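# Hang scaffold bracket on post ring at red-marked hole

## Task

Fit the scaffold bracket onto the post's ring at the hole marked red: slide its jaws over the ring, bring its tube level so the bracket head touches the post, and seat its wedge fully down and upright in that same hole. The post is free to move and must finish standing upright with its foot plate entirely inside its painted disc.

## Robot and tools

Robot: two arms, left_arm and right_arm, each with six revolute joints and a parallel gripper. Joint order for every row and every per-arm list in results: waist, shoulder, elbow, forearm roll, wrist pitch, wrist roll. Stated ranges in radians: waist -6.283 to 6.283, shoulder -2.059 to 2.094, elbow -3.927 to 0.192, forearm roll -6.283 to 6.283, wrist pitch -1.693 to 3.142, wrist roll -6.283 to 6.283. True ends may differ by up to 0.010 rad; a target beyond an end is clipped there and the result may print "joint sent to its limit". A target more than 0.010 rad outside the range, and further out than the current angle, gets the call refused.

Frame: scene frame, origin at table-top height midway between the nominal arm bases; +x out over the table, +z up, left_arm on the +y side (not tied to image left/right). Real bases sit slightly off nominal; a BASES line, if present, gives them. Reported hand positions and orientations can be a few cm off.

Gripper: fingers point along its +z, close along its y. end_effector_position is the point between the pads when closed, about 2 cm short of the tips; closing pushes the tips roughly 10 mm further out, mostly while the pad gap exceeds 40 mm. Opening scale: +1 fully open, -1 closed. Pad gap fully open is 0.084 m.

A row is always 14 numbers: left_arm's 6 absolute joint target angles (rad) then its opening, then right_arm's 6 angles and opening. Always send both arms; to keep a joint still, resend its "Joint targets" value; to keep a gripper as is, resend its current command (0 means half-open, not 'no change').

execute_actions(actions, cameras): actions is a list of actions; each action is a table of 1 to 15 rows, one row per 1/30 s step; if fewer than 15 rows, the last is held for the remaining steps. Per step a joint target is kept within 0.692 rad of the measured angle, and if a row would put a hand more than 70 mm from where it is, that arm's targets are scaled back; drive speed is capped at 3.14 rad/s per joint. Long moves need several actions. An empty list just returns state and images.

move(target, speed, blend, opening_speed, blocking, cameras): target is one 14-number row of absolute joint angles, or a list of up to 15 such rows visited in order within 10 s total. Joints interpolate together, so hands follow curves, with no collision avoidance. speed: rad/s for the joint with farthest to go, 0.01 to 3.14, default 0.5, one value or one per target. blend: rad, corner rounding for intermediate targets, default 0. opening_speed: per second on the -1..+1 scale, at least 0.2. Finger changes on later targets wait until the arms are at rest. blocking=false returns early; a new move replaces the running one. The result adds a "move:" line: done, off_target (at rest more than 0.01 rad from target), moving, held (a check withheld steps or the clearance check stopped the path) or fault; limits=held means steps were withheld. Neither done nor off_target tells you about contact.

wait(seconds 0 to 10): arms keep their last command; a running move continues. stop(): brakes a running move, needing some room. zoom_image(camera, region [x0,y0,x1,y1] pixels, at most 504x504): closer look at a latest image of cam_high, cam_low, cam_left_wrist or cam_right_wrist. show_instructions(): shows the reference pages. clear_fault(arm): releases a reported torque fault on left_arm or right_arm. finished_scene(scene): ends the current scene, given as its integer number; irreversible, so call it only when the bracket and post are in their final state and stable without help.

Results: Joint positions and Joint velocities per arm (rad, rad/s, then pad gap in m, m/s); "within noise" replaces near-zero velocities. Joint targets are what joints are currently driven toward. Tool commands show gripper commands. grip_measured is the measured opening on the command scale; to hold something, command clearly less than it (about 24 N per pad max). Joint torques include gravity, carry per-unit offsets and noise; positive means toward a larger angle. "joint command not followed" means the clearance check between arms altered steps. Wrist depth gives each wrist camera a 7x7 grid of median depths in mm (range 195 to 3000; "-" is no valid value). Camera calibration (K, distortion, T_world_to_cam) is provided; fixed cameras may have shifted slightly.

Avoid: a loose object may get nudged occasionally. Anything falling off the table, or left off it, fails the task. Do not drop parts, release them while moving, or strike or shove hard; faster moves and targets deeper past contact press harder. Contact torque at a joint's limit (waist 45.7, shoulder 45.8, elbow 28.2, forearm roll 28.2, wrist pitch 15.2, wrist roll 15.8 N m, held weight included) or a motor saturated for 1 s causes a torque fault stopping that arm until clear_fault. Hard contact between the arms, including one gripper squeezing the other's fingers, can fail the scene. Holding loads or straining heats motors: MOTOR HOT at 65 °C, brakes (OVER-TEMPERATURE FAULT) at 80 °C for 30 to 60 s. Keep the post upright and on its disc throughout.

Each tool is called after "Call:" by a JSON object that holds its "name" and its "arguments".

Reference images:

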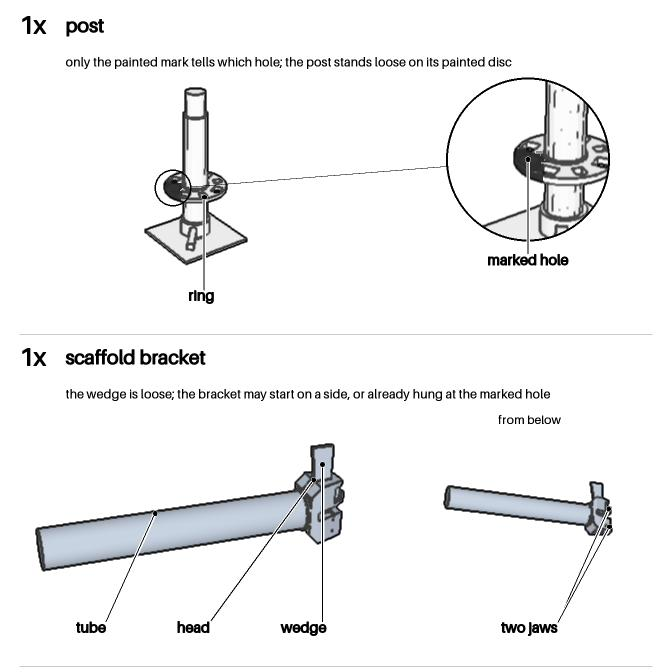

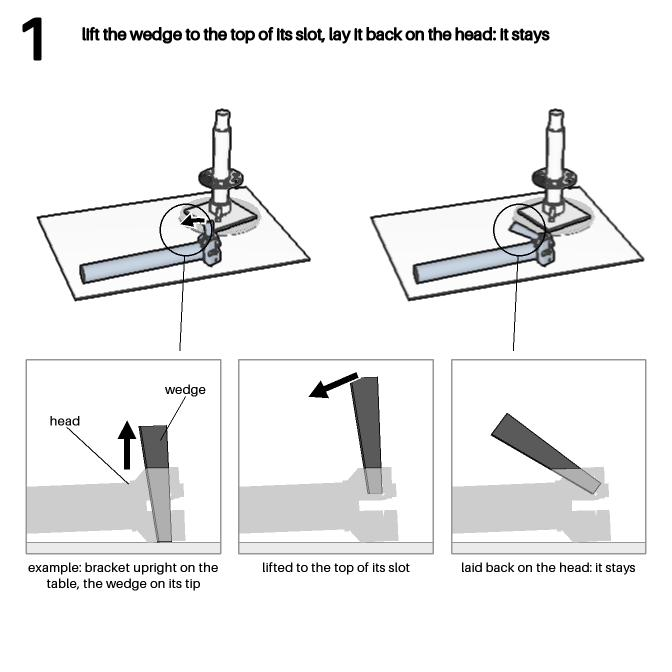

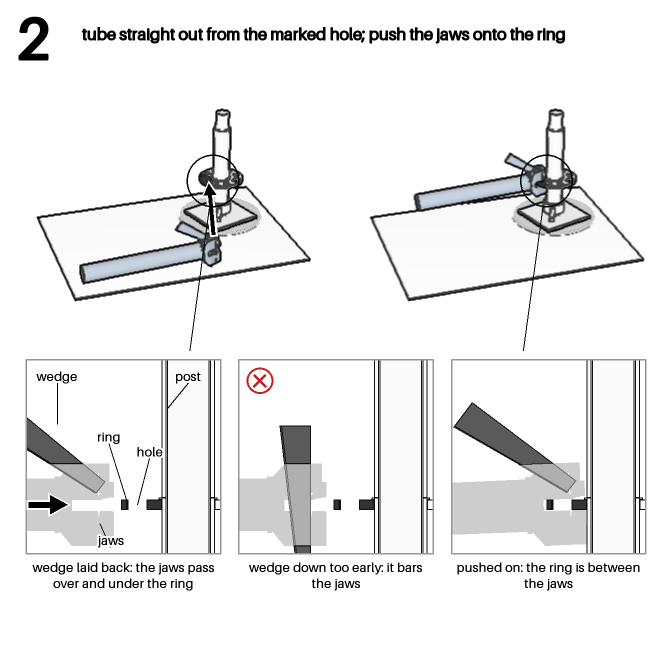

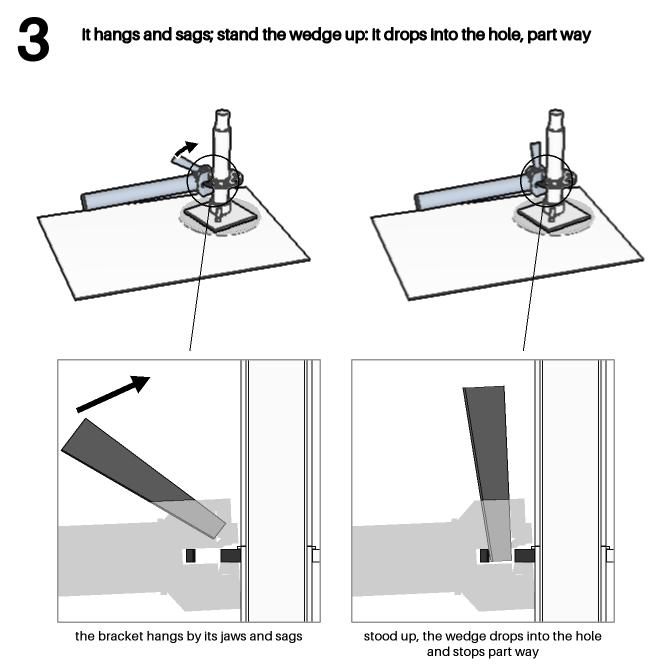

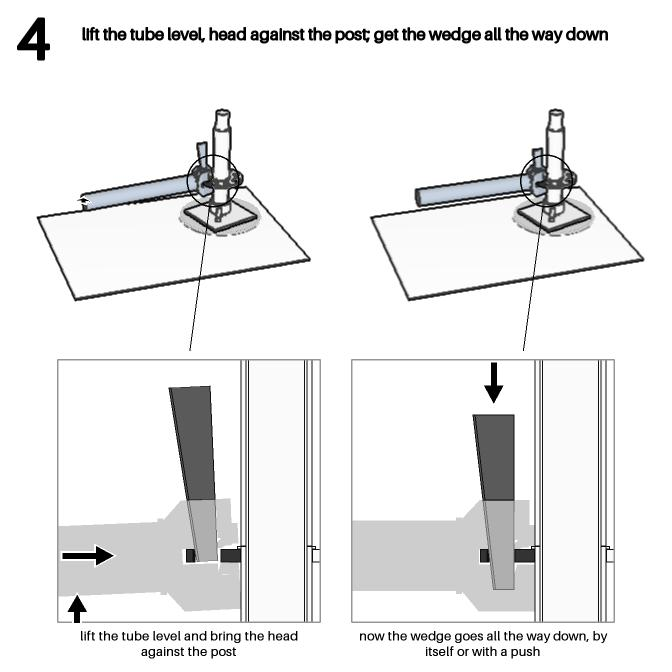

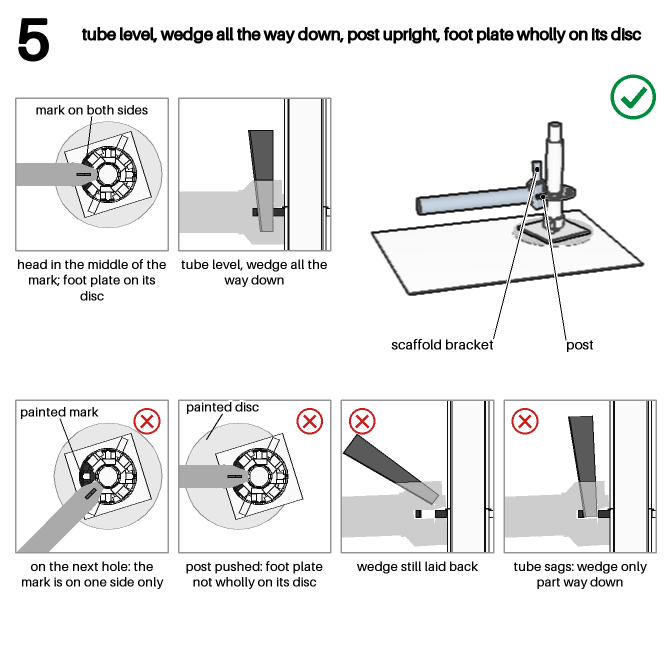

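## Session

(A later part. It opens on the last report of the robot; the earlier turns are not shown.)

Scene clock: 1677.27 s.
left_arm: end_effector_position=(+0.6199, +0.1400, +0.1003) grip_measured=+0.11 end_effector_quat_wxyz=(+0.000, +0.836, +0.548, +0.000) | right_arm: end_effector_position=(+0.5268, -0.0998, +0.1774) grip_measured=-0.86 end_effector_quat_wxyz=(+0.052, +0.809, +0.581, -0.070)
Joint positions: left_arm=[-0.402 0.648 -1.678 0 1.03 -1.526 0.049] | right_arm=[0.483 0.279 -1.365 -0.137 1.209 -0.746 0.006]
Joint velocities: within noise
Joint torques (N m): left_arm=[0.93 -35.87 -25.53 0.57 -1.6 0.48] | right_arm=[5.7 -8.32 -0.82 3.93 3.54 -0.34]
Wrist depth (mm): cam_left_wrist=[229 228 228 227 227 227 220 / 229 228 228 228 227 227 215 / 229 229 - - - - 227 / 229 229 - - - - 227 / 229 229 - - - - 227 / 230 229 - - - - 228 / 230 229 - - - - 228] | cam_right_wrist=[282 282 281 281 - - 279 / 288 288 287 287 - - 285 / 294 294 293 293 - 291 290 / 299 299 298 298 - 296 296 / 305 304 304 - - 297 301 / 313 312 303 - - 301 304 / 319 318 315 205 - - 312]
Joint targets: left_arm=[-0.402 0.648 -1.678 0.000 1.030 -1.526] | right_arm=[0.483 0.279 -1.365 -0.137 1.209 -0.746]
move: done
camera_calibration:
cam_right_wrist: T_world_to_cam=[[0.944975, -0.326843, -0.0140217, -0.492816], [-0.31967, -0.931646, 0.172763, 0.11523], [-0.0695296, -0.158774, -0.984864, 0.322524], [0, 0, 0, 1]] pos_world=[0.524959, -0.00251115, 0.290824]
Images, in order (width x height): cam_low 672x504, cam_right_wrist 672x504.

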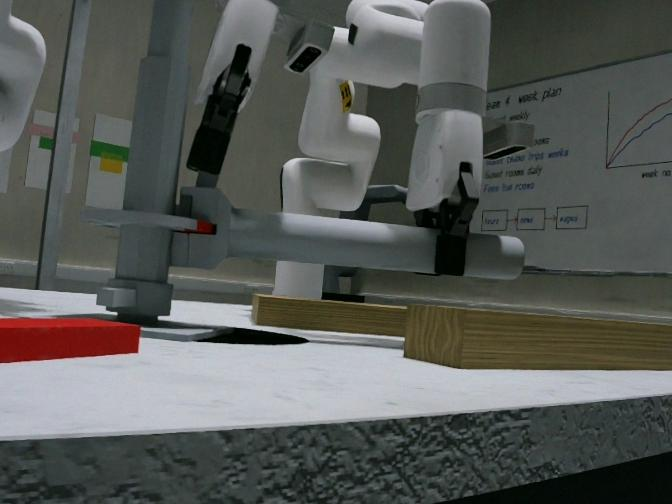

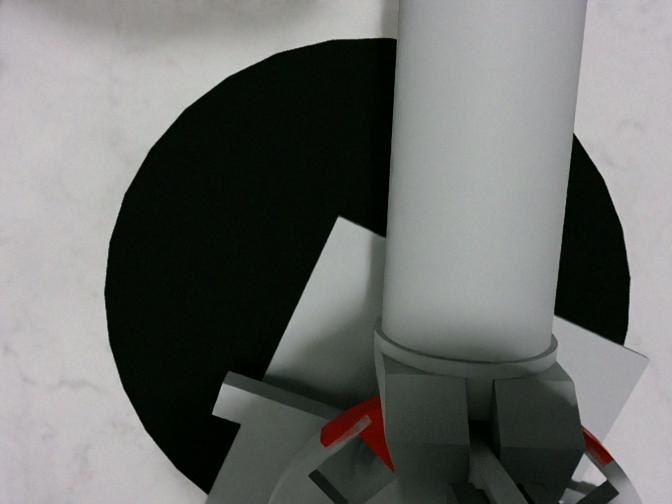

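Call:
{"name": "move", "arguments": {"target": [[-0.4024,0.648,-1.6783,0,1.0303,-1.5264,-1,0.4833,0.2763,-1.375,-0.137,1.222,-0.746,-1],[-0.4024,0.648,-1.6783,0,1.0303,-1.5264,-1,0.4819,0.2795,-1.3795,-0.137,1.2234,-0.7474,-1],[-0.4024,0.648,-1.6783,0,1.0303,-1.5264,-1,0.4819,0.283,-1.3685,-0.137,1.2089,-0.7474,-1],[-0.4024,0.648,-1.6783,0,1.0303,-1.5264,-1,0.4819,0.28,-1.3785,-0.137,1.222,-0.7474,-1],[-0.4024,0.648,-1.6783,0,1.0303,-1.5264,-1,0.4805,0.2832,-1.383,-0.137,1.2234,-0.7488,-1],[-0.4024,0.648,-1.6783,0,1.0303,-1.5264,-1,0.4805,0.287,-1.371,-0.137,1.2076,-0.7488,-1]], "speed": 0.02, "cameras": ["cam_low","cam_right_wrist"]}}

Call:
{"name": "zoom_image", "arguments": {"camera": "cam_low", "region": [120, 50, 320, 250]}}

Call:
{"name": "zoom_image", "arguments": {"camera": "cam_right_wrist", "region": [320, 310, 570, 504]}}

Scene clock: 1696.60 s.
left_arm: end_effector_position=(+0.6199, +0.1400, +0.1003) grip_measured=+0.11 end_effector_quat_wxyz=(+0.000, +0.836, +0.548, +0.000) | right_arm: end_effector_position=(+0.5289, -0.1004, +0.1759) grip_measured=-0.87 end_effector_quat_wxyz=(+0.052, +0.809, +0.581, -0.070)
Joint positions: left_arm=[-0.402 0.648 -1.678 0 1.03 -1.526 0.049] | right_arm=[0.48 0.287 -1.371 -0.137 1.208 -0.749 0.006]
Joint velocities: within noise
Joint torques (N m): left_arm=[0.11 -35.07 -23.62 0.83 -1.44 0.86] | right_arm=[-0.56 -19.74 -10.7 -0.51 -1.86 -0.22]
Wrist depth (mm): cam_left_wrist=[229 228 228 227 227 227 220 / 229 228 228 228 227 227 214 / 229 228 - - - - 227 / 229 229 - - - - 227 / 229 229 - - - - 227 / 230 229 - - - - 228 / 230 229 - - - - 228] | cam_right_wrist=[280 279 279 278 - - 276 / 286 286 285 285 - 283 283 / 292 292 291 290 - 288 288 / 298 297 296 296 - 294 293 / 304 302 301 - - 297 299 / 311 309 271 - - 298 302 / 317 316 309 201 - - 310]
Joint targets: left_arm=[-0.402 0.648 -1.678 0.000 1.030 -1.526] | right_arm=[0.480 0.287 -1.371 -0.137 1.208 -0.749]
move: done
camera_calibration:
cam_right_wrist: T_world_to_cam=[[0.94499, -0.32677, -0.0146468, -0.494937], [-0.31949, -0.931687, 0.172876, 0.115506], [-0.0701367, -0.158686, -0.984835, 0.321416], [0, 0, 0, 1]] pos_world=[0.527157, -0.00311081, 0.289324]
Images, in order (width x height): cam_low 672x504, cam_right_wrist 672x504.

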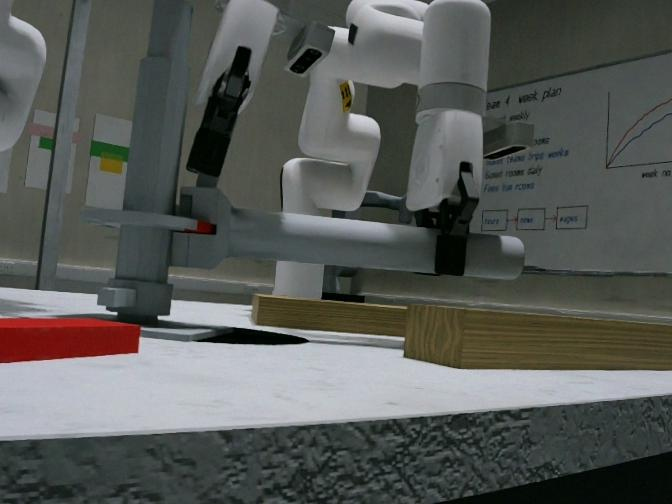

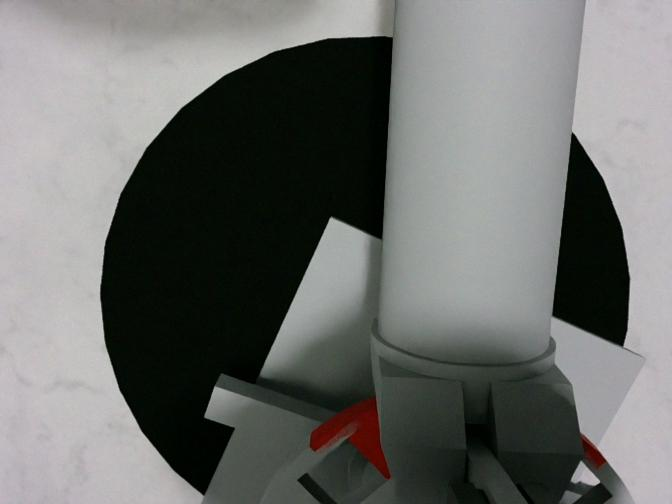

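Scaled by 2.520 from the camera's 672x504 image, which has a finer 960x720 frame.

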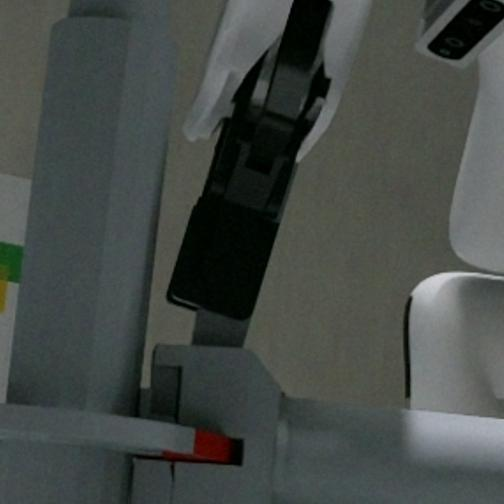

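Scaled by 2.016 from the camera's 672x504 image, which has a finer 960x720 frame.

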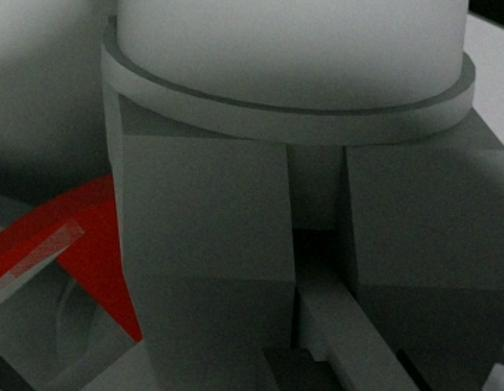

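Call:
{"name": "move", "arguments": {"target": [-0.4024,0.648,-1.6783,0,1.0303,-1.5264,-1,0.4805,0.2929,-1.3525,-0.137,1.1832,-0.7488,-1], "speed": 0.02, "cameras": ["cam_low"]}}

Call:
{"name": "zoom_image", "arguments": {"camera": "cam_low", "region": [120, 50, 320, 250]}}

Scene clock: 1701.80 s.
left_arm: end_effector_position=(+0.6199, +0.1400, +0.1003) grip_measured=+0.11 end_effector_quat_wxyz=(+0.000, +0.836, +0.548, +0.000) | right_arm: end_effector_position=(+0.5279, -0.1002, +0.1668) grip_measured=-0.87 end_effector_quat_wxyz=(+0.051, +0.808, +0.583, -0.070)
Joint positions: left_arm=[-0.402 0.648 -1.678 0 1.03 -1.526 0.049] | right_arm=[0.481 0.293 -1.353 -0.137 1.183 -0.749 0.006]
Joint velocities: within noise
Joint torques (N m): left_arm=[0.16 -34.51 -23.56 0.1 -1.21 0.87] | right_arm=[2.38 -18.79 -9.14 1.2 0.16 -0.2]
Wrist depth (mm): cam_left_wrist=[229 228 228 227 227 227 220 / 229 228 228 228 227 227 214 / 229 229 - - - - 227 / 229 229 - - - - 227 / 229 229 - - - - 227 / 230 229 - - - - 228 / 230 230 - - - - 228] | cam_right_wrist=[272 271 271 270 - - 268 / 277 277 276 276 - - 273 / 284 283 282 281 - - 279 / 289 288 287 287 - - 284 / 294 293 292 - - 288 289 / 301 299 270 - - - 290 / 307 306 304 - - - 301]
Joint targets: left_arm=[-0.402 0.648 -1.678 0.000 1.030 -1.526] | right_arm=[0.480 0.293 -1.352 -0.137 1.183 -0.749]
move: done
Images, in order (width x height): cam_low 672x504.

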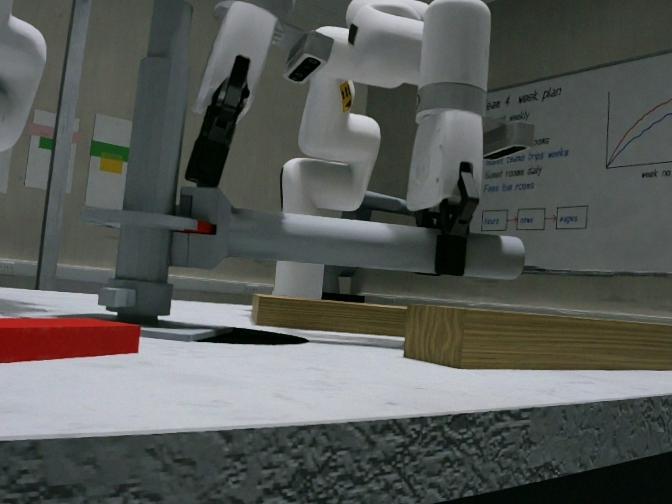

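Scaled by 2.520 from the camera's 672x504 image, which has a finer 960x720 frame.

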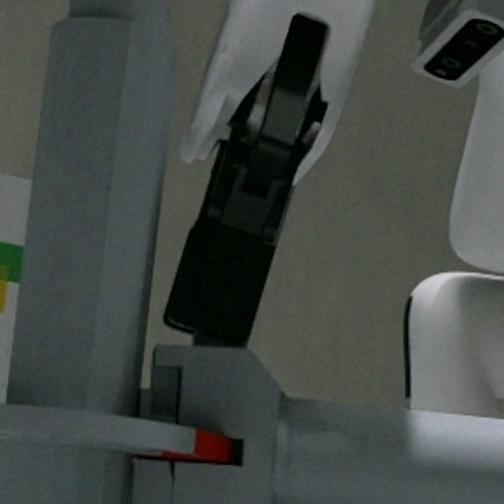

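Call:
{"name": "move", "arguments": {"target": [[-0.4024,0.648,-1.6783,0,1.0303,-1.5264,-1,0.4805,0.2929,-1.3525,-0.137,1.1832,-0.7488,-0.4],[-0.4024,0.648,-1.6783,0,1.0303,-1.5264,-1,0.4805,0.27,-1.46,-0.137,1.314,-0.7488,-0.2]], "speed": 0.1, "opening_speed": 0.8, "cameras": ["cam_low","cam_right_wrist"]}}

Call:
{"name": "zoom_image", "arguments": {"camera": "cam_low", "region": [120, 50, 320, 250]}}

Scene clock: 1709.97 s.
left_arm: end_effector_position=(+0.6199, +0.1400, +0.1003) grip_measured=+0.11 end_effector_quat_wxyz=(+0.000, +0.836, +0.548, +0.000) | right_arm: end_effector_position=(+0.5327, -0.1010, +0.2146) grip_measured=-0.22 end_effector_quat_wxyz=(+0.055, +0.813, +0.576, -0.071)
Joint positions: left_arm=[-0.402 0.648 -1.678 0 1.03 -1.526 0.049] | right_arm=[0.48 0.27 -1.46 -0.137 1.314 -0.749 0.035]
Joint velocities: within noise
Joint torques (N m): left_arm=[-0.22 -34.28 -23.84 0.62 -1.3 0.56] | right_arm=[-0.38 -21.05 -11.36 -0.58 -1.49 -0.15]
Wrist depth (mm): cam_left_wrist=[229 228 228 228 227 227 220 / 229 229 228 228 227 227 214 / 229 229 - - - - 227 / 229 229 - - - - 227 / 229 229 - - - - 227 / 230 229 - - - - 228 / 230 230 - - - - 227] | cam_right_wrist=[316 316 315 315 200 311 313 / 324 323 323 323 199 319 320 / 330 330 329 - 204 327 326 / 336 336 335 - 207 333 333 / 342 342 341 214 210 333 339 / 351 351 346 238 203 237 347 / 359 358 - 244 - 242 355]
Joint targets: left_arm=[-0.402 0.648 -1.678 0.000 1.030 -1.526] | right_arm=[0.480 0.270 -1.460 -0.137 1.314 -0.749]
move: done
camera_calibration:
cam_right_wrist: T_world_to_cam=[[0.940639, -0.339259, -0.0100377, -0.498073], [-0.332259, -0.926462, 0.17684, 0.116017], [-0.0692941, -0.163007, -0.984188, 0.358597], [0, 0, 0, 1]] pos_world=[0.531904, -0.00303696, 0.327411]
Images, in order (width x height): cam_low 672x504, cam_right_wrist 672x504.

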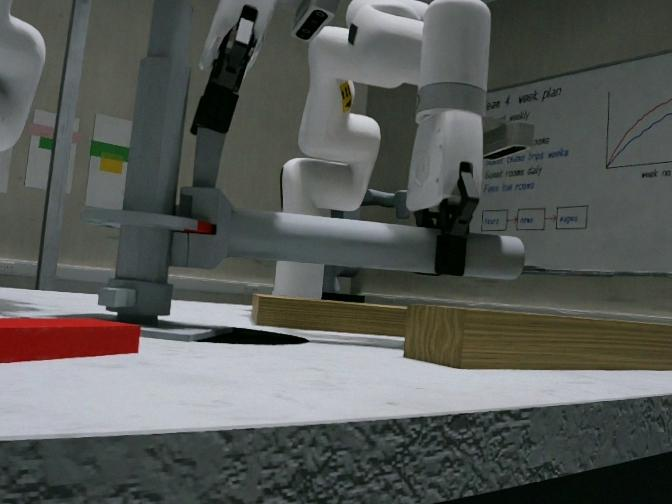

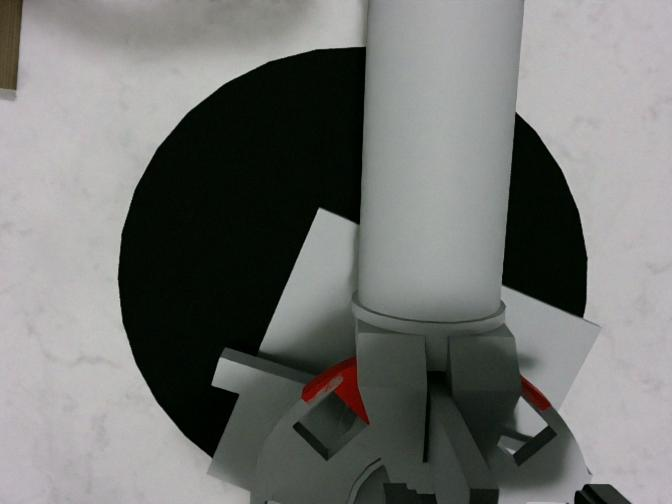

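Scaled by 2.520 from the camera's 672x504 image, which has a finer 960x720 frame.

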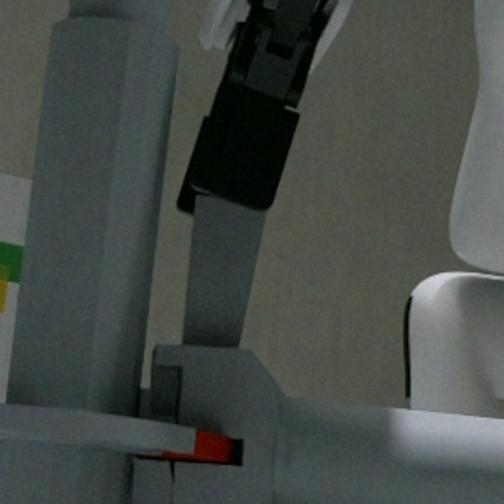

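Call:
{"name": "move", "arguments": {"target": [-0.4024,0.648,-1.6783,0,1.0303,-1.5264,-1,0.4805,0.262,-1.585,-0.137,1.447,-0.7488,0.1], "speed": 0.15, "cameras": ["cam_low","cam_right_wrist"]}}

Call:
{"name": "zoom_image", "arguments": {"camera": "cam_low", "region": [120, 50, 320, 250]}}

Scene clock: 1717.67 s.
left_arm: end_effector_position=(+0.6199, +0.1400, +0.1003) grip_measured=+0.11 end_effector_quat_wxyz=(+0.000, +0.836, +0.548, +0.000) | right_arm: end_effector_position=(+0.5354, -0.1021, +0.2622) grip_measured=+0.09 end_effector_quat_wxyz=(+0.057, +0.818, +0.568, -0.071)
Joint positions: left_arm=[-0.402 0.648 -1.678 0 1.03 -1.526 0.049] | right_arm=[0.481 0.262 -1.585 -0.137 1.447 -0.749 0.048]
Joint velocities: within noise
Joint torques (N m): left_arm=[-0.26 -34.59 -23.89 0.68 -1.34 0.69] | right_arm=[-0.09 -21.11 -11.6 -0.44 -1.38 -0.14]
Wrist depth (mm): cam_left_wrist=[229 228 228 228 227 227 221 / 229 228 228 228 227 227 214 / 229 229 - - - - 227 / 229 229 - - - - 227 / 229 229 - - - - 227 / 230 229 - - - - 227 / 230 230 - - - - 228] | cam_right_wrist=[358 361 361 255 241 359 359 / 370 370 369 259 247 368 367 / 378 377 376 266 254 375 375 / 384 384 383 271 260 382 382 / 392 391 388 252 258 385 388 / 401 401 396 289 286 390 399 / 410 410 407 295 241 405 407]
Joint targets: left_arm=[-0.402 0.648 -1.678 0.000 1.030 -1.526] | right_arm=[0.480 0.262 -1.585 -0.137 1.447 -0.749]
move: done
camera_calibration:
cam_right_wrist: T_world_to_cam=[[0.934705, -0.355386, -0.00519517, -0.50023], [-0.34872, -0.919803, 0.17988, 0.116112], [-0.0687052, -0.166323, -0.983675, 0.404693], [0, 0, 0, 1]] pos_world=[0.535863, -0.00366495, 0.374601]
Images, in order (width x height): cam_low 672x504, cam_right_wrist 672x504.

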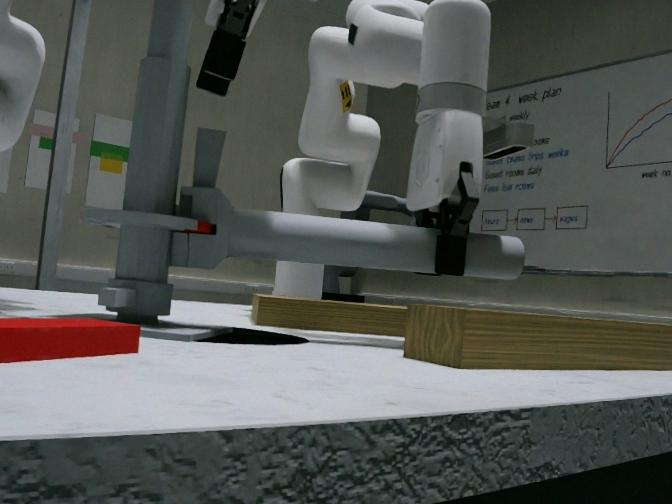

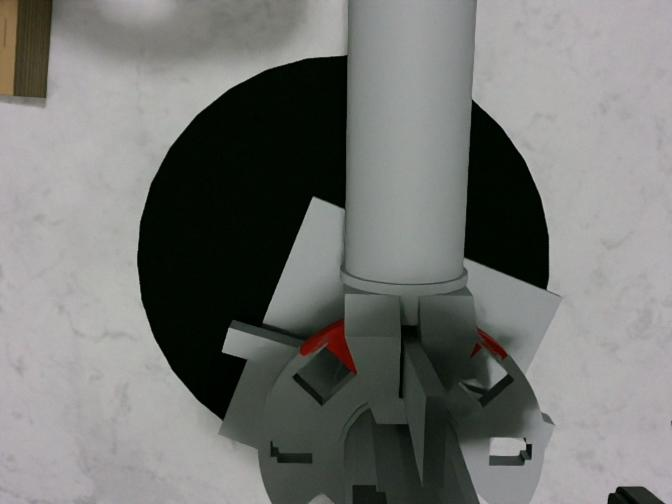

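Scaled by 2.520 from the camera's 672x504 image, which has a finer 960x720 frame.

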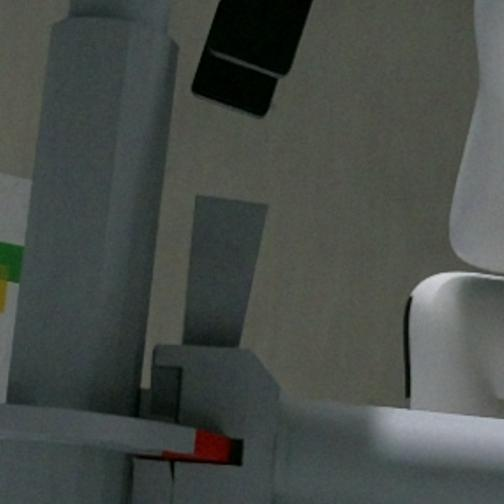

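Call:
{"name": "move", "arguments": {"target": [[-0.4024,0.648,-1.6783,0,1.0303,-1.5264,-1,0.4805,0.262,-1.585,-0.137,1.447,-0.7488,-1],[-0.4024,0.648,-1.6783,0,1.0303,-1.5264,-1,0.4805,0.27,-1.48,-0.137,1.334,-0.7488,-1],[-0.4024,0.648,-1.6783,0,1.0303,-1.5264,-1,0.4805,0.271,-1.445,-0.137,1.298,-0.7488,-1]], "speed": [0.1,0.06,0.02], "opening_speed": 1, "cameras": ["cam_low"]}}

Call:
{"name": "zoom_image", "arguments": {"camera": "cam_low", "region": [120, 50, 320, 250]}}

Scene clock: 1730.57 s.
left_arm: end_effector_position=(+0.6199, +0.1400, +0.1003) grip_measured=+0.11 end_effector_quat_wxyz=(+0.000, +0.836, +0.548, +0.000) | right_arm: end_effector_position=(+0.5477, -0.0941, +0.2405) grip_measured=-1.00 end_effector_quat_wxyz=(+0.060, +0.815, +0.575, -0.043)
Joint positions: left_arm=[-0.402 0.648 -1.678 0 1.03 -1.526 0.049] | right_arm=[0.48 0.266 -1.52 -0.137 1.32 -0.749 0]
Joint velocities: within noise
Joint torques (N m): left_arm=[0.51 -34.23 -23.27 0.99 -1.27 0.62] | right_arm=[0.02 -20.44 -11.53 -0.27 -1.99 -0.08]
Wrist depth (mm): cam_left_wrist=[229 228 228 228 227 227 220 / 229 228 228 228 228 227 214 / 229 229 - - - - 227 / 229 229 - - - - 227 / 230 229 - - - - 228 / 230 230 - - - - 228 / 230 229 - - - - 228] | cam_right_wrist=[339 342 342 224 344 346 348 / 346 347 348 228 349 352 353 / 351 352 354 232 355 359 360 / 356 358 359 235 360 364 365 / 361 363 364 239 361 369 370 / 368 369 339 233 239 373 377 / 374 375 268 267 268 381 384]
Joint targets: left_arm=[-0.402 0.648 -1.678 0.000 1.030 -1.526] | right_arm=[0.480 0.266 -1.520 -0.137 1.320 -0.749]
Tool commands: left_gripper/opening=-1.0 right_gripper/opening=-1.0
TORQUE FAULT: the external load on the elbow of the right arm reached its load limit, and that arm stopped. The contact can be on any part of that arm beyond that joint, not only on its tool. A torque fault puts only its own arm into a fault stop. That arm's remaining commands of this call were not run. The hold on the elbow of that arm was moved back by the arm itself, up to 3 degrees, as the stop began. That arm is still stopped at the end of this call. While its stop runs, that arm, its gripper or tool too, takes no new command.
CLEAR FAULT: the right arm stays stopped (state 4) until you call clear_fault(arm="right_arm").
End effector pose when the fault began: right_arm: position (+0.5337, -0.1007, +0.2195), quat_wxyz (+0.055, +0.813, +0.575, -0.068)
Joint positions when the fault began: right_arm=[0.48 0.266 -1.468 -0.137 1.32 -0.749 0]
move: fault (right_arm); path passed 2 of 3 targets; right_arm: the elbow is farthest, 0.075 rad from its target
Images, in order (width x height): cam_low 672x504.

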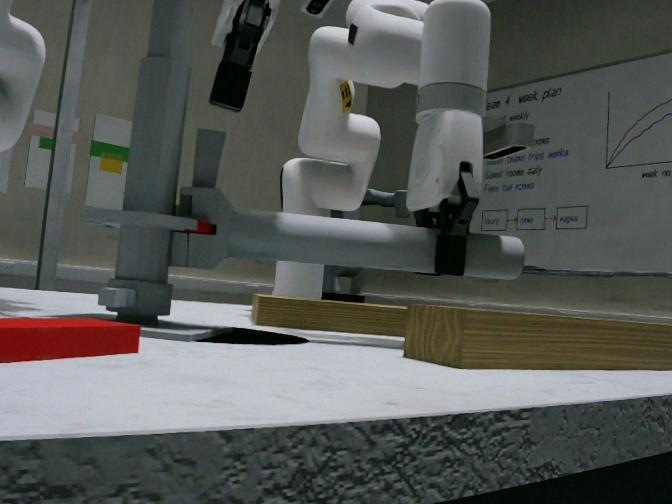

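Scaled by 2.520 from the camera's 672x504 image, which has a finer 960x720 frame.

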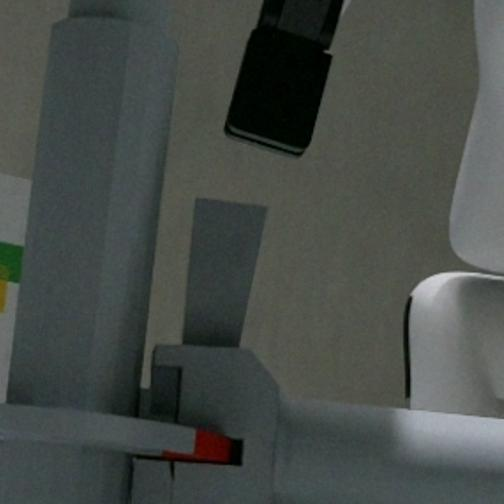

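Call:
{"name": "clear_fault", "arguments": {"arm": "right_arm", "cameras": []}}

Call:
{"name": "move", "arguments": {"target": [[-0.4024,0.648,-1.6783,0,1.0303,-1.5264,-1,0.4805,0.2,-1.66,-0.137,1.5,-0.7488,-1],[-0.4024,0.648,-1.6783,0,1.0303,-1.5264,-1,0.53,0.0,-1.7,-0.137,1.7,-0.7488,-1],[-0.4024,0.648,-1.6783,0,1.0303,-1.5264,-1,0.53,-0.7,-0.6,0,0.3,-0.7488,-1]], "speed": 0.5, "cameras": ["cam_high","cam_low"]}}

Call:
{"name": "zoom_image", "arguments": {"camera": "cam_high", "region": [250, 120, 400, 320]}}

Call:
{"name": "zoom_image", "arguments": {"camera": "cam_low", "region": [70, 0, 370, 360]}}

Scene clock: 1735.43 s.
left_arm: end_effector_position=(+0.6199, +0.1400, +0.1003) grip_measured=+0.11 end_effector_quat_wxyz=(+0.000, +0.836, +0.548, +0.000) | right_arm: end_effector_position=(+0.5478, -0.0941, +0.2405) grip_measured=-1.00 end_effector_quat_wxyz=(+0.060, +0.815, +0.575, -0.043)
Joint positions: left_arm=[-0.402 0.648 -1.678 0 1.03 -1.526 0.049] | right_arm=[0.48 0.266 -1.52 -0.137 1.32 -0.749 0]
Joint velocities: within noise
Joint torques (N m): left_arm=[0.96 -34.8 -23.94 1.26 -1.3 0.93] | right_arm=[0.04 -20.52 -11.57 -0.32 -1.95 -0.15]
Wrist depth (mm): cam_left_wrist=[229 228 228 227 227 227 220 / 229 228 228 228 227 227 214 / 229 229 - - - - 227 / 229 229 - - - - 227 / 230 229 - - - - 227 / 230 229 - - - - 227 / 230 230 - - - - 228] | cam_right_wrist=[340 342 343 224 343 346 348 / 346 347 348 228 349 353 353 / 351 352 354 232 355 358 359 / 356 357 359 235 360 363 364 / 362 363 364 239 361 369 370 / 369 368 339 233 239 373 378 / 374 376 268 267 269 381 385]
Joint targets: left_arm=[-0.402 0.648 -1.678 0.000 1.030 -1.526] | right_arm=[0.480 0.266 -1.520 -0.137 1.320 -0.749]
Tool commands: left_gripper/opening=-1.0 right_gripper/opening=-1.0
TORQUE FAULT, CONTINUED: the right arm's stop, for the torque fault of the elbow that an earlier result reported, is over. The call counts as one of the actions that you can send in this scene. The hold on the elbow of that arm was moved back by the arm itself, up to 3 degrees, as the stop began. That arm's target is now where it stood when the stop ended, not its last command. That arm keeps its grip as last carried out and accepts commands again: back off and push less far.
CLEAR FAULT: your call cleared the right arm's torque fault. If a joint's load stays at its limit, that arm stops again at once.
No camera images: "cameras" was empty.

Scene clock: 1739.80 s.
left_arm: end_effector_position=(+0.6199, +0.1400, +0.1003) grip_measured=+0.11 end_effector_quat_wxyz=(+0.000, +0.836, +0.548, +0.000) | right_arm: end_effector_position=(+0.4567, -0.0778, +0.4302) grip_measured=-1.00 end_effector_quat_wxyz=(+0.062, +0.714, +0.510, +0.475)
Joint positions: left_arm=[-0.402 0.648 -1.678 0 1.03 -1.526 0.049] | right_arm=[0.53 -0.7 -0.6 0 0.3 -0.749 0]
Joint velocities: within noise
Joint torques (N m): left_arm=[0.94 -34.71 -23.84 1.12 -1.42 0.78] | right_arm=[-0.12 -6.16 -11.85 -0.08 -3.57 -0.1]
Wrist depth (mm): cam_left_wrist=[229 228 228 228 227 227 220 / 229 229 228 228 227 227 214 / 229 229 - - - - 227 / 229 229 - - - - 227 / 229 229 - - - - 228 / 230 229 - - - - 228 / 230 229 - - - - 228] | cam_right_wrist=[223 224 310 - - - 2944 / 238 242 251 339 - - 2968 / 680 269 276 356 2999 - 2955 / 664 408 393 2221 2725 - 2973 / 592 443 442 2064 2436 2811 - / 567 475 620 766 2127 2480 2793 / 535 446 594 705 1928 2146 2504]
Joint targets: left_arm=[-0.402 0.648 -1.678 0.000 1.030 -1.526] | right_arm=[0.530 -0.700 -0.600 0.000 0.300 -0.749]
move: done
Images, in order (width x height): cam_high 672x504, cam_low 672x504.

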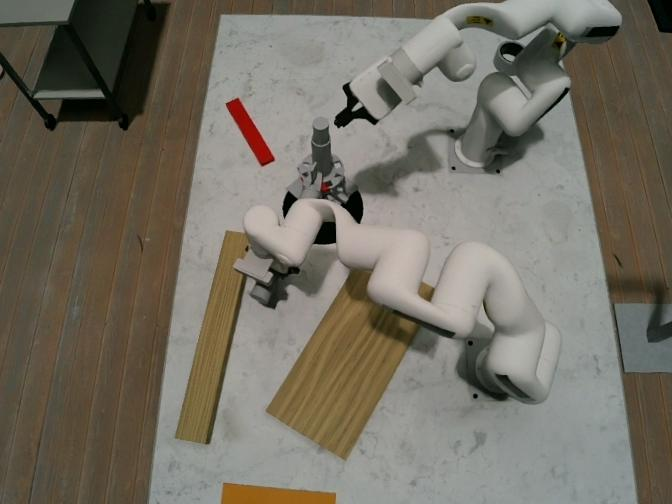

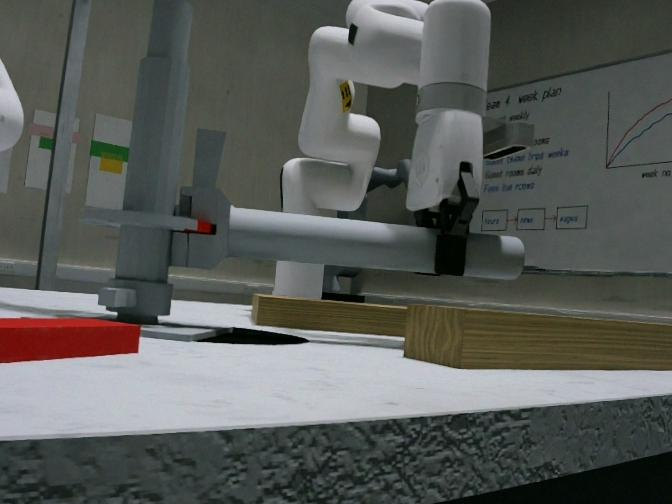

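Scaled by 2.520 from the camera's 672x504 image, which has a finer 960x720 frame.

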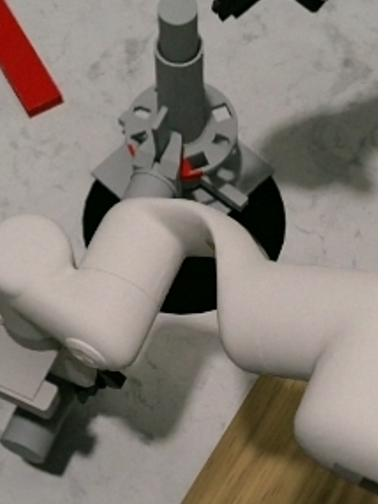

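Scaled by 1.400 from the camera's 672x504 image, which has a finer 960x720 frame.

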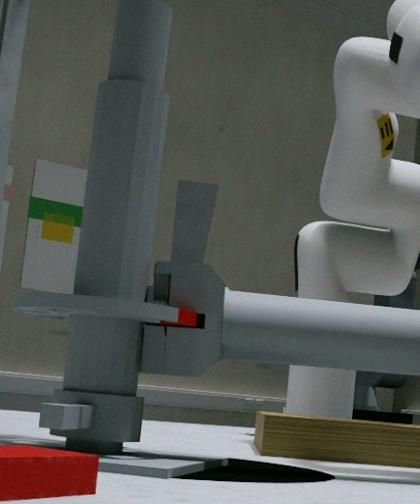

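Call:
{"name": "move", "arguments": {"target": [[-0.3654,0.6167,-1.6268,0,1.0101,-1.4894,-1,0.53,-0.7,-0.6,0,0.3,-0.7488,-1],[-0.3265,0.589,-1.5825,0,0.9935,-1.4505,-1,0.53,-0.7,-0.6,0,0.3,-0.7488,-1]], "speed": 0.03, "cameras": ["cam_high","cam_low"]}}

Call:
{"name": "zoom_image", "arguments": {"camera": "cam_high", "region": [250, 120, 400, 320]}}

Scene clock: 1768.07 s.
left_arm: end_effector_position=(+0.6197, +0.1893, +0.1004) grip_measured=+0.11 end_effector_quat_wxyz=(+0.000, +0.836, +0.548, +0.000) | right_arm: end_effector_position=(+0.4567, -0.0778, +0.4302) grip_measured=-1.00 end_effector_quat_wxyz=(+0.062, +0.714, +0.510, +0.475)
Joint positions: left_arm=[-0.327 0.589 -1.583 0 0.994 -1.451 0.049] | right_arm=[0.53 -0.7 -0.6 0 0.3 -0.749 0]
Joint velocities: within noise
Joint torques (N m): left_arm=[4.55 -35.17 -23.2 2.49 -1.53 1.62] | right_arm=[-0.3 -5.75 -12.18 -0.48 -3.03 -0.16]
Wrist depth (mm): cam_left_wrist=[227 228 228 228 227 227 221 / 229 229 228 228 227 227 227 / 229 229 - - - - 227 / 229 229 - - - - 227 / 229 229 - - - - 227 / 230 229 - - - - 228 / 230 230 - - - - 228] | cam_right_wrist=[254 261 313 394 - - 2952 / 714 286 308 393 - - 2922 / 698 427 415 2604 - - 2984 / 616 449 477 2314 2706 - 2945 / 604 503 669 2077 2434 2841 2970 / 566 480 636 765 2123 2483 2841 / 522 441 594 704 1930 2169 2508]
Joint targets: left_arm=[-0.327 0.589 -1.583 0.000 0.994 -1.450] | right_arm=[0.530 -0.700 -0.600 0.000 0.300 -0.749]
move: done
Images, in order (width x height): cam_high 672x504, cam_low 672x504.

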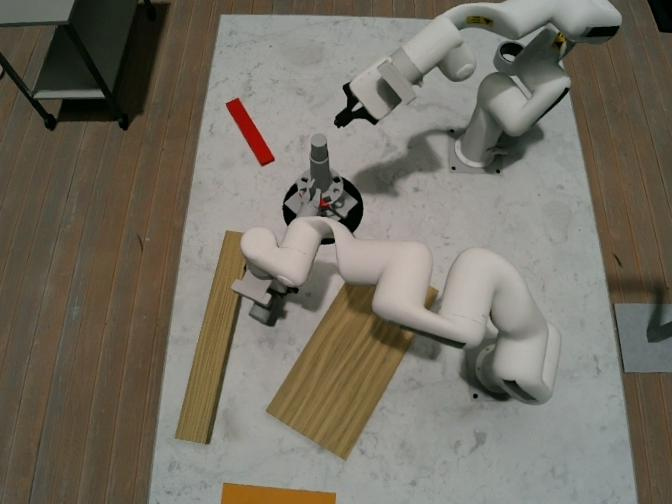

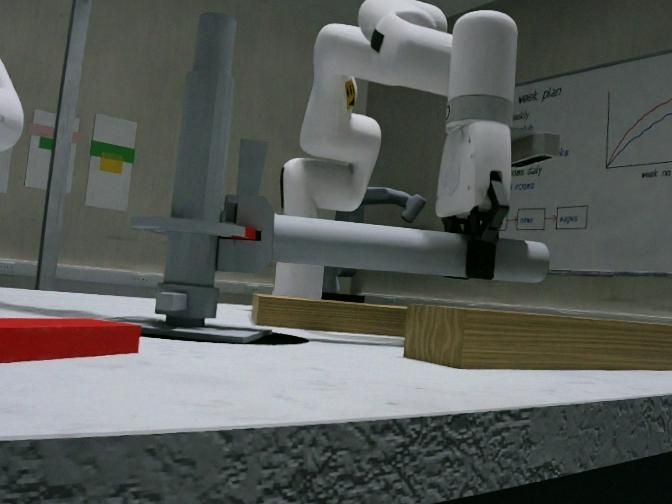

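Scaled by 2.520 from the camera's 672x504 image, which has a finer 960x720 frame.

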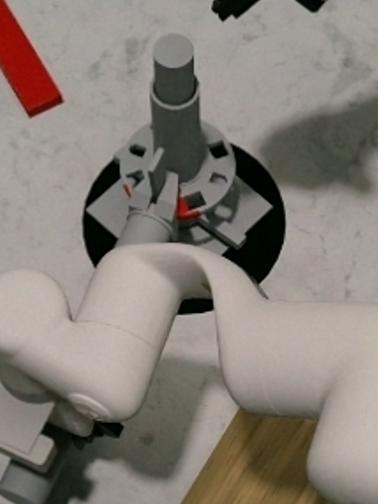

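Call:
{"name": "move", "arguments": {"target": [-0.2858,0.5506,-1.5208,0,0.9702,-1.4098,-1,0.53,-0.7,-0.6,0,0.3,-0.7488,-1], "speed": 0.03, "cameras": ["cam_high","cam_low"]}}

Call:
{"name": "zoom_image", "arguments": {"camera": "cam_high", "region": [250, 120, 400, 320]}}

Call:
{"name": "zoom_image", "arguments": {"camera": "cam_low", "region": [120, 0, 420, 360]}}

Scene clock: 1776.47 s.
left_arm: end_effector_position=(+0.6156, +0.2159, +0.1004) grip_measured=+0.12 end_effector_quat_wxyz=(+0.000, +0.836, +0.548, +0.000) | right_arm: end_effector_position=(+0.4567, -0.0778, +0.4302) grip_measured=-1.00 end_effector_quat_wxyz=(+0.062, +0.714, +0.510, +0.475)
Joint positions: left_arm=[-0.286 0.551 -1.521 0 0.97 -1.41 0.049] | right_arm=[0.53 -0.7 -0.6 0 0.3 -0.749 0]
Joint velocities: within noise
Joint torques (N m): left_arm=[4.25 -33.8 -22.74 2.61 -1.62 1.92] | right_arm=[-0.49 -5.55 -12.01 -0.52 -3.04 -0.22]
Wrist depth (mm): cam_left_wrist=[211 228 228 228 228 227 227 / 215 229 228 228 228 227 227 / 220 229 - - - - 227 / 226 229 - - - - 227 / 215 229 - - - - 228 / 219 230 - - - - 228 / 224 230 - - - - 228] | cam_right_wrist=[274 283 362 - - - 2962 / 733 308 398 2925 - - 2982 / 694 439 481 2549 - - 2994 / 528 478 818 2310 2732 - 2976 / 593 514 685 2100 2428 2788 2974 / 554 479 633 762 2118 2456 2882 / 514 441 594 703 1939 2153 2490]
Joint targets: left_arm=[-0.286 0.551 -1.521 0.000 0.970 -1.410] | right_arm=[0.530 -0.700 -0.600 0.000 0.300 -0.749]
move: done
Images, in order (width x height): cam_high 672x504, cam_low 672x504.

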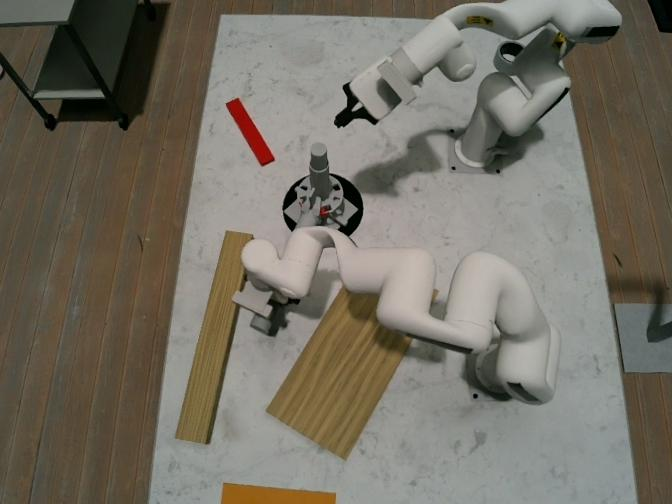

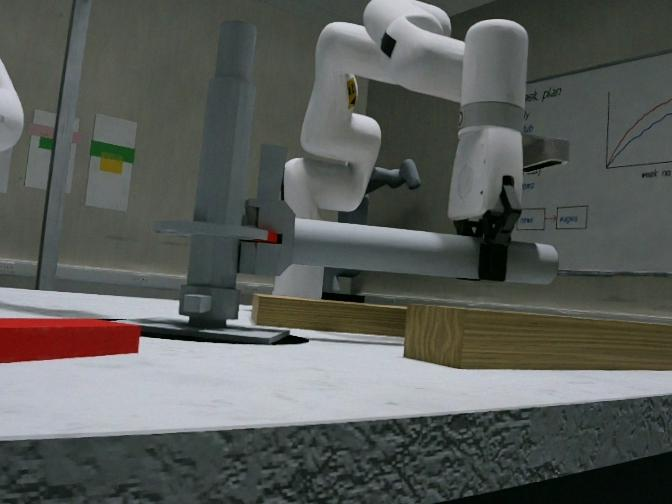

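Scaled by 2.520 from the camera's 672x504 image, which has a finer 960x720 frame.

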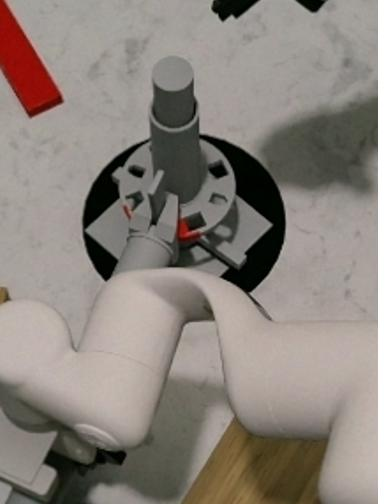

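Scaled by 1.400 from the camera's 672x504 image, which has a finer 960x720 frame.

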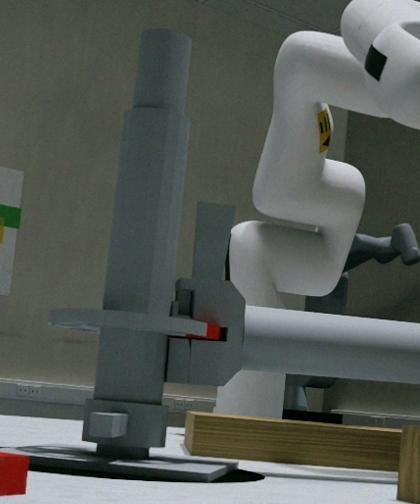

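Call:
{"name": "zoom_image", "arguments": {"camera": "cam_high", "region": [270, 160, 380, 260]}}

Scaled by 4.582 from the camera's 672x504 image, which has a finer 960x720 frame.

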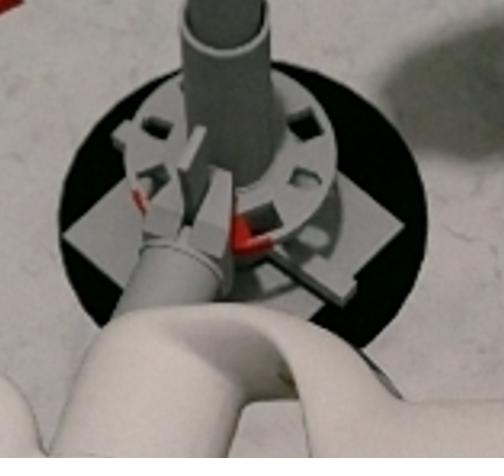

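Call:
{"name": "move", "arguments": {"target": [-0.2858,0.5241,-1.4789,0,0.955,-1.4098,-1,0.53,-0.7,-0.6,0,0.3,-0.7488,-1], "speed": 0.03, "cameras": ["cam_high"]}}

Call:
{"name": "zoom_image", "arguments": {"camera": "cam_high", "region": [270, 160, 380, 260]}}

Scene clock: 1787.50 s.
left_arm: end_effector_position=(+0.6080, +0.2179, +0.1004) grip_measured=+0.13 end_effector_quat_wxyz=(+0.000, +0.836, +0.548, +0.000) | right_arm: end_effector_position=(+0.4567, -0.0778, +0.4302) grip_measured=-1.00 end_effector_quat_wxyz=(+0.062, +0.714, +0.510, +0.475)
Joint positions: left_arm=[-0.286 0.524 -1.479 0 0.955 -1.41 0.05] | right_arm=[0.53 -0.7 -0.6 0 0.3 -0.749 0]
Joint velocities: within noise
Joint torques (N m): left_arm=[-2.01 -33.41 -21.41 0.43 -0.87 2.1] | right_arm=[-0.54 -5.75 -12.13 -0.42 -3.03 -0.11]
Wrist depth (mm): cam_left_wrist=[- 229 228 228 228 227 227 / - 220 228 228 228 228 227 / - 225 - - - - 227 / - 229 - - - - 228 / 213 229 - - - - 228 / 219 230 - - - - 228 / 224 230 - - - - 228] | cam_right_wrist=[273 284 362 - - - 2982 / 735 313 397 2964 - - 2987 / 470 437 2197 2620 - - 2964 / 514 480 820 2304 2760 - - / 589 655 686 2084 2416 2787 2924 / 545 611 634 761 2140 2461 2834 / 515 438 595 707 1947 2124 2522]
Joint targets: left_arm=[-0.286 0.524 -1.479 0.000 0.955 -1.410] | right_arm=[0.530 -0.700 -0.600 0.000 0.300 -0.749]
move: done
Images, in order (width x height): cam_high 672x504.

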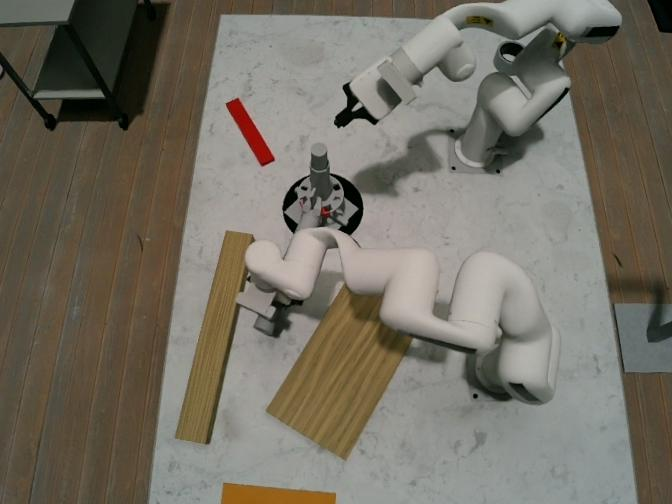

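Scaled by 4.582 from the camera's 672x504 image, which has a finer 960x720 frame.

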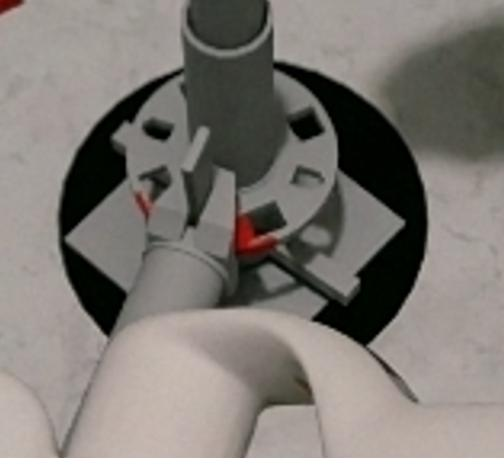

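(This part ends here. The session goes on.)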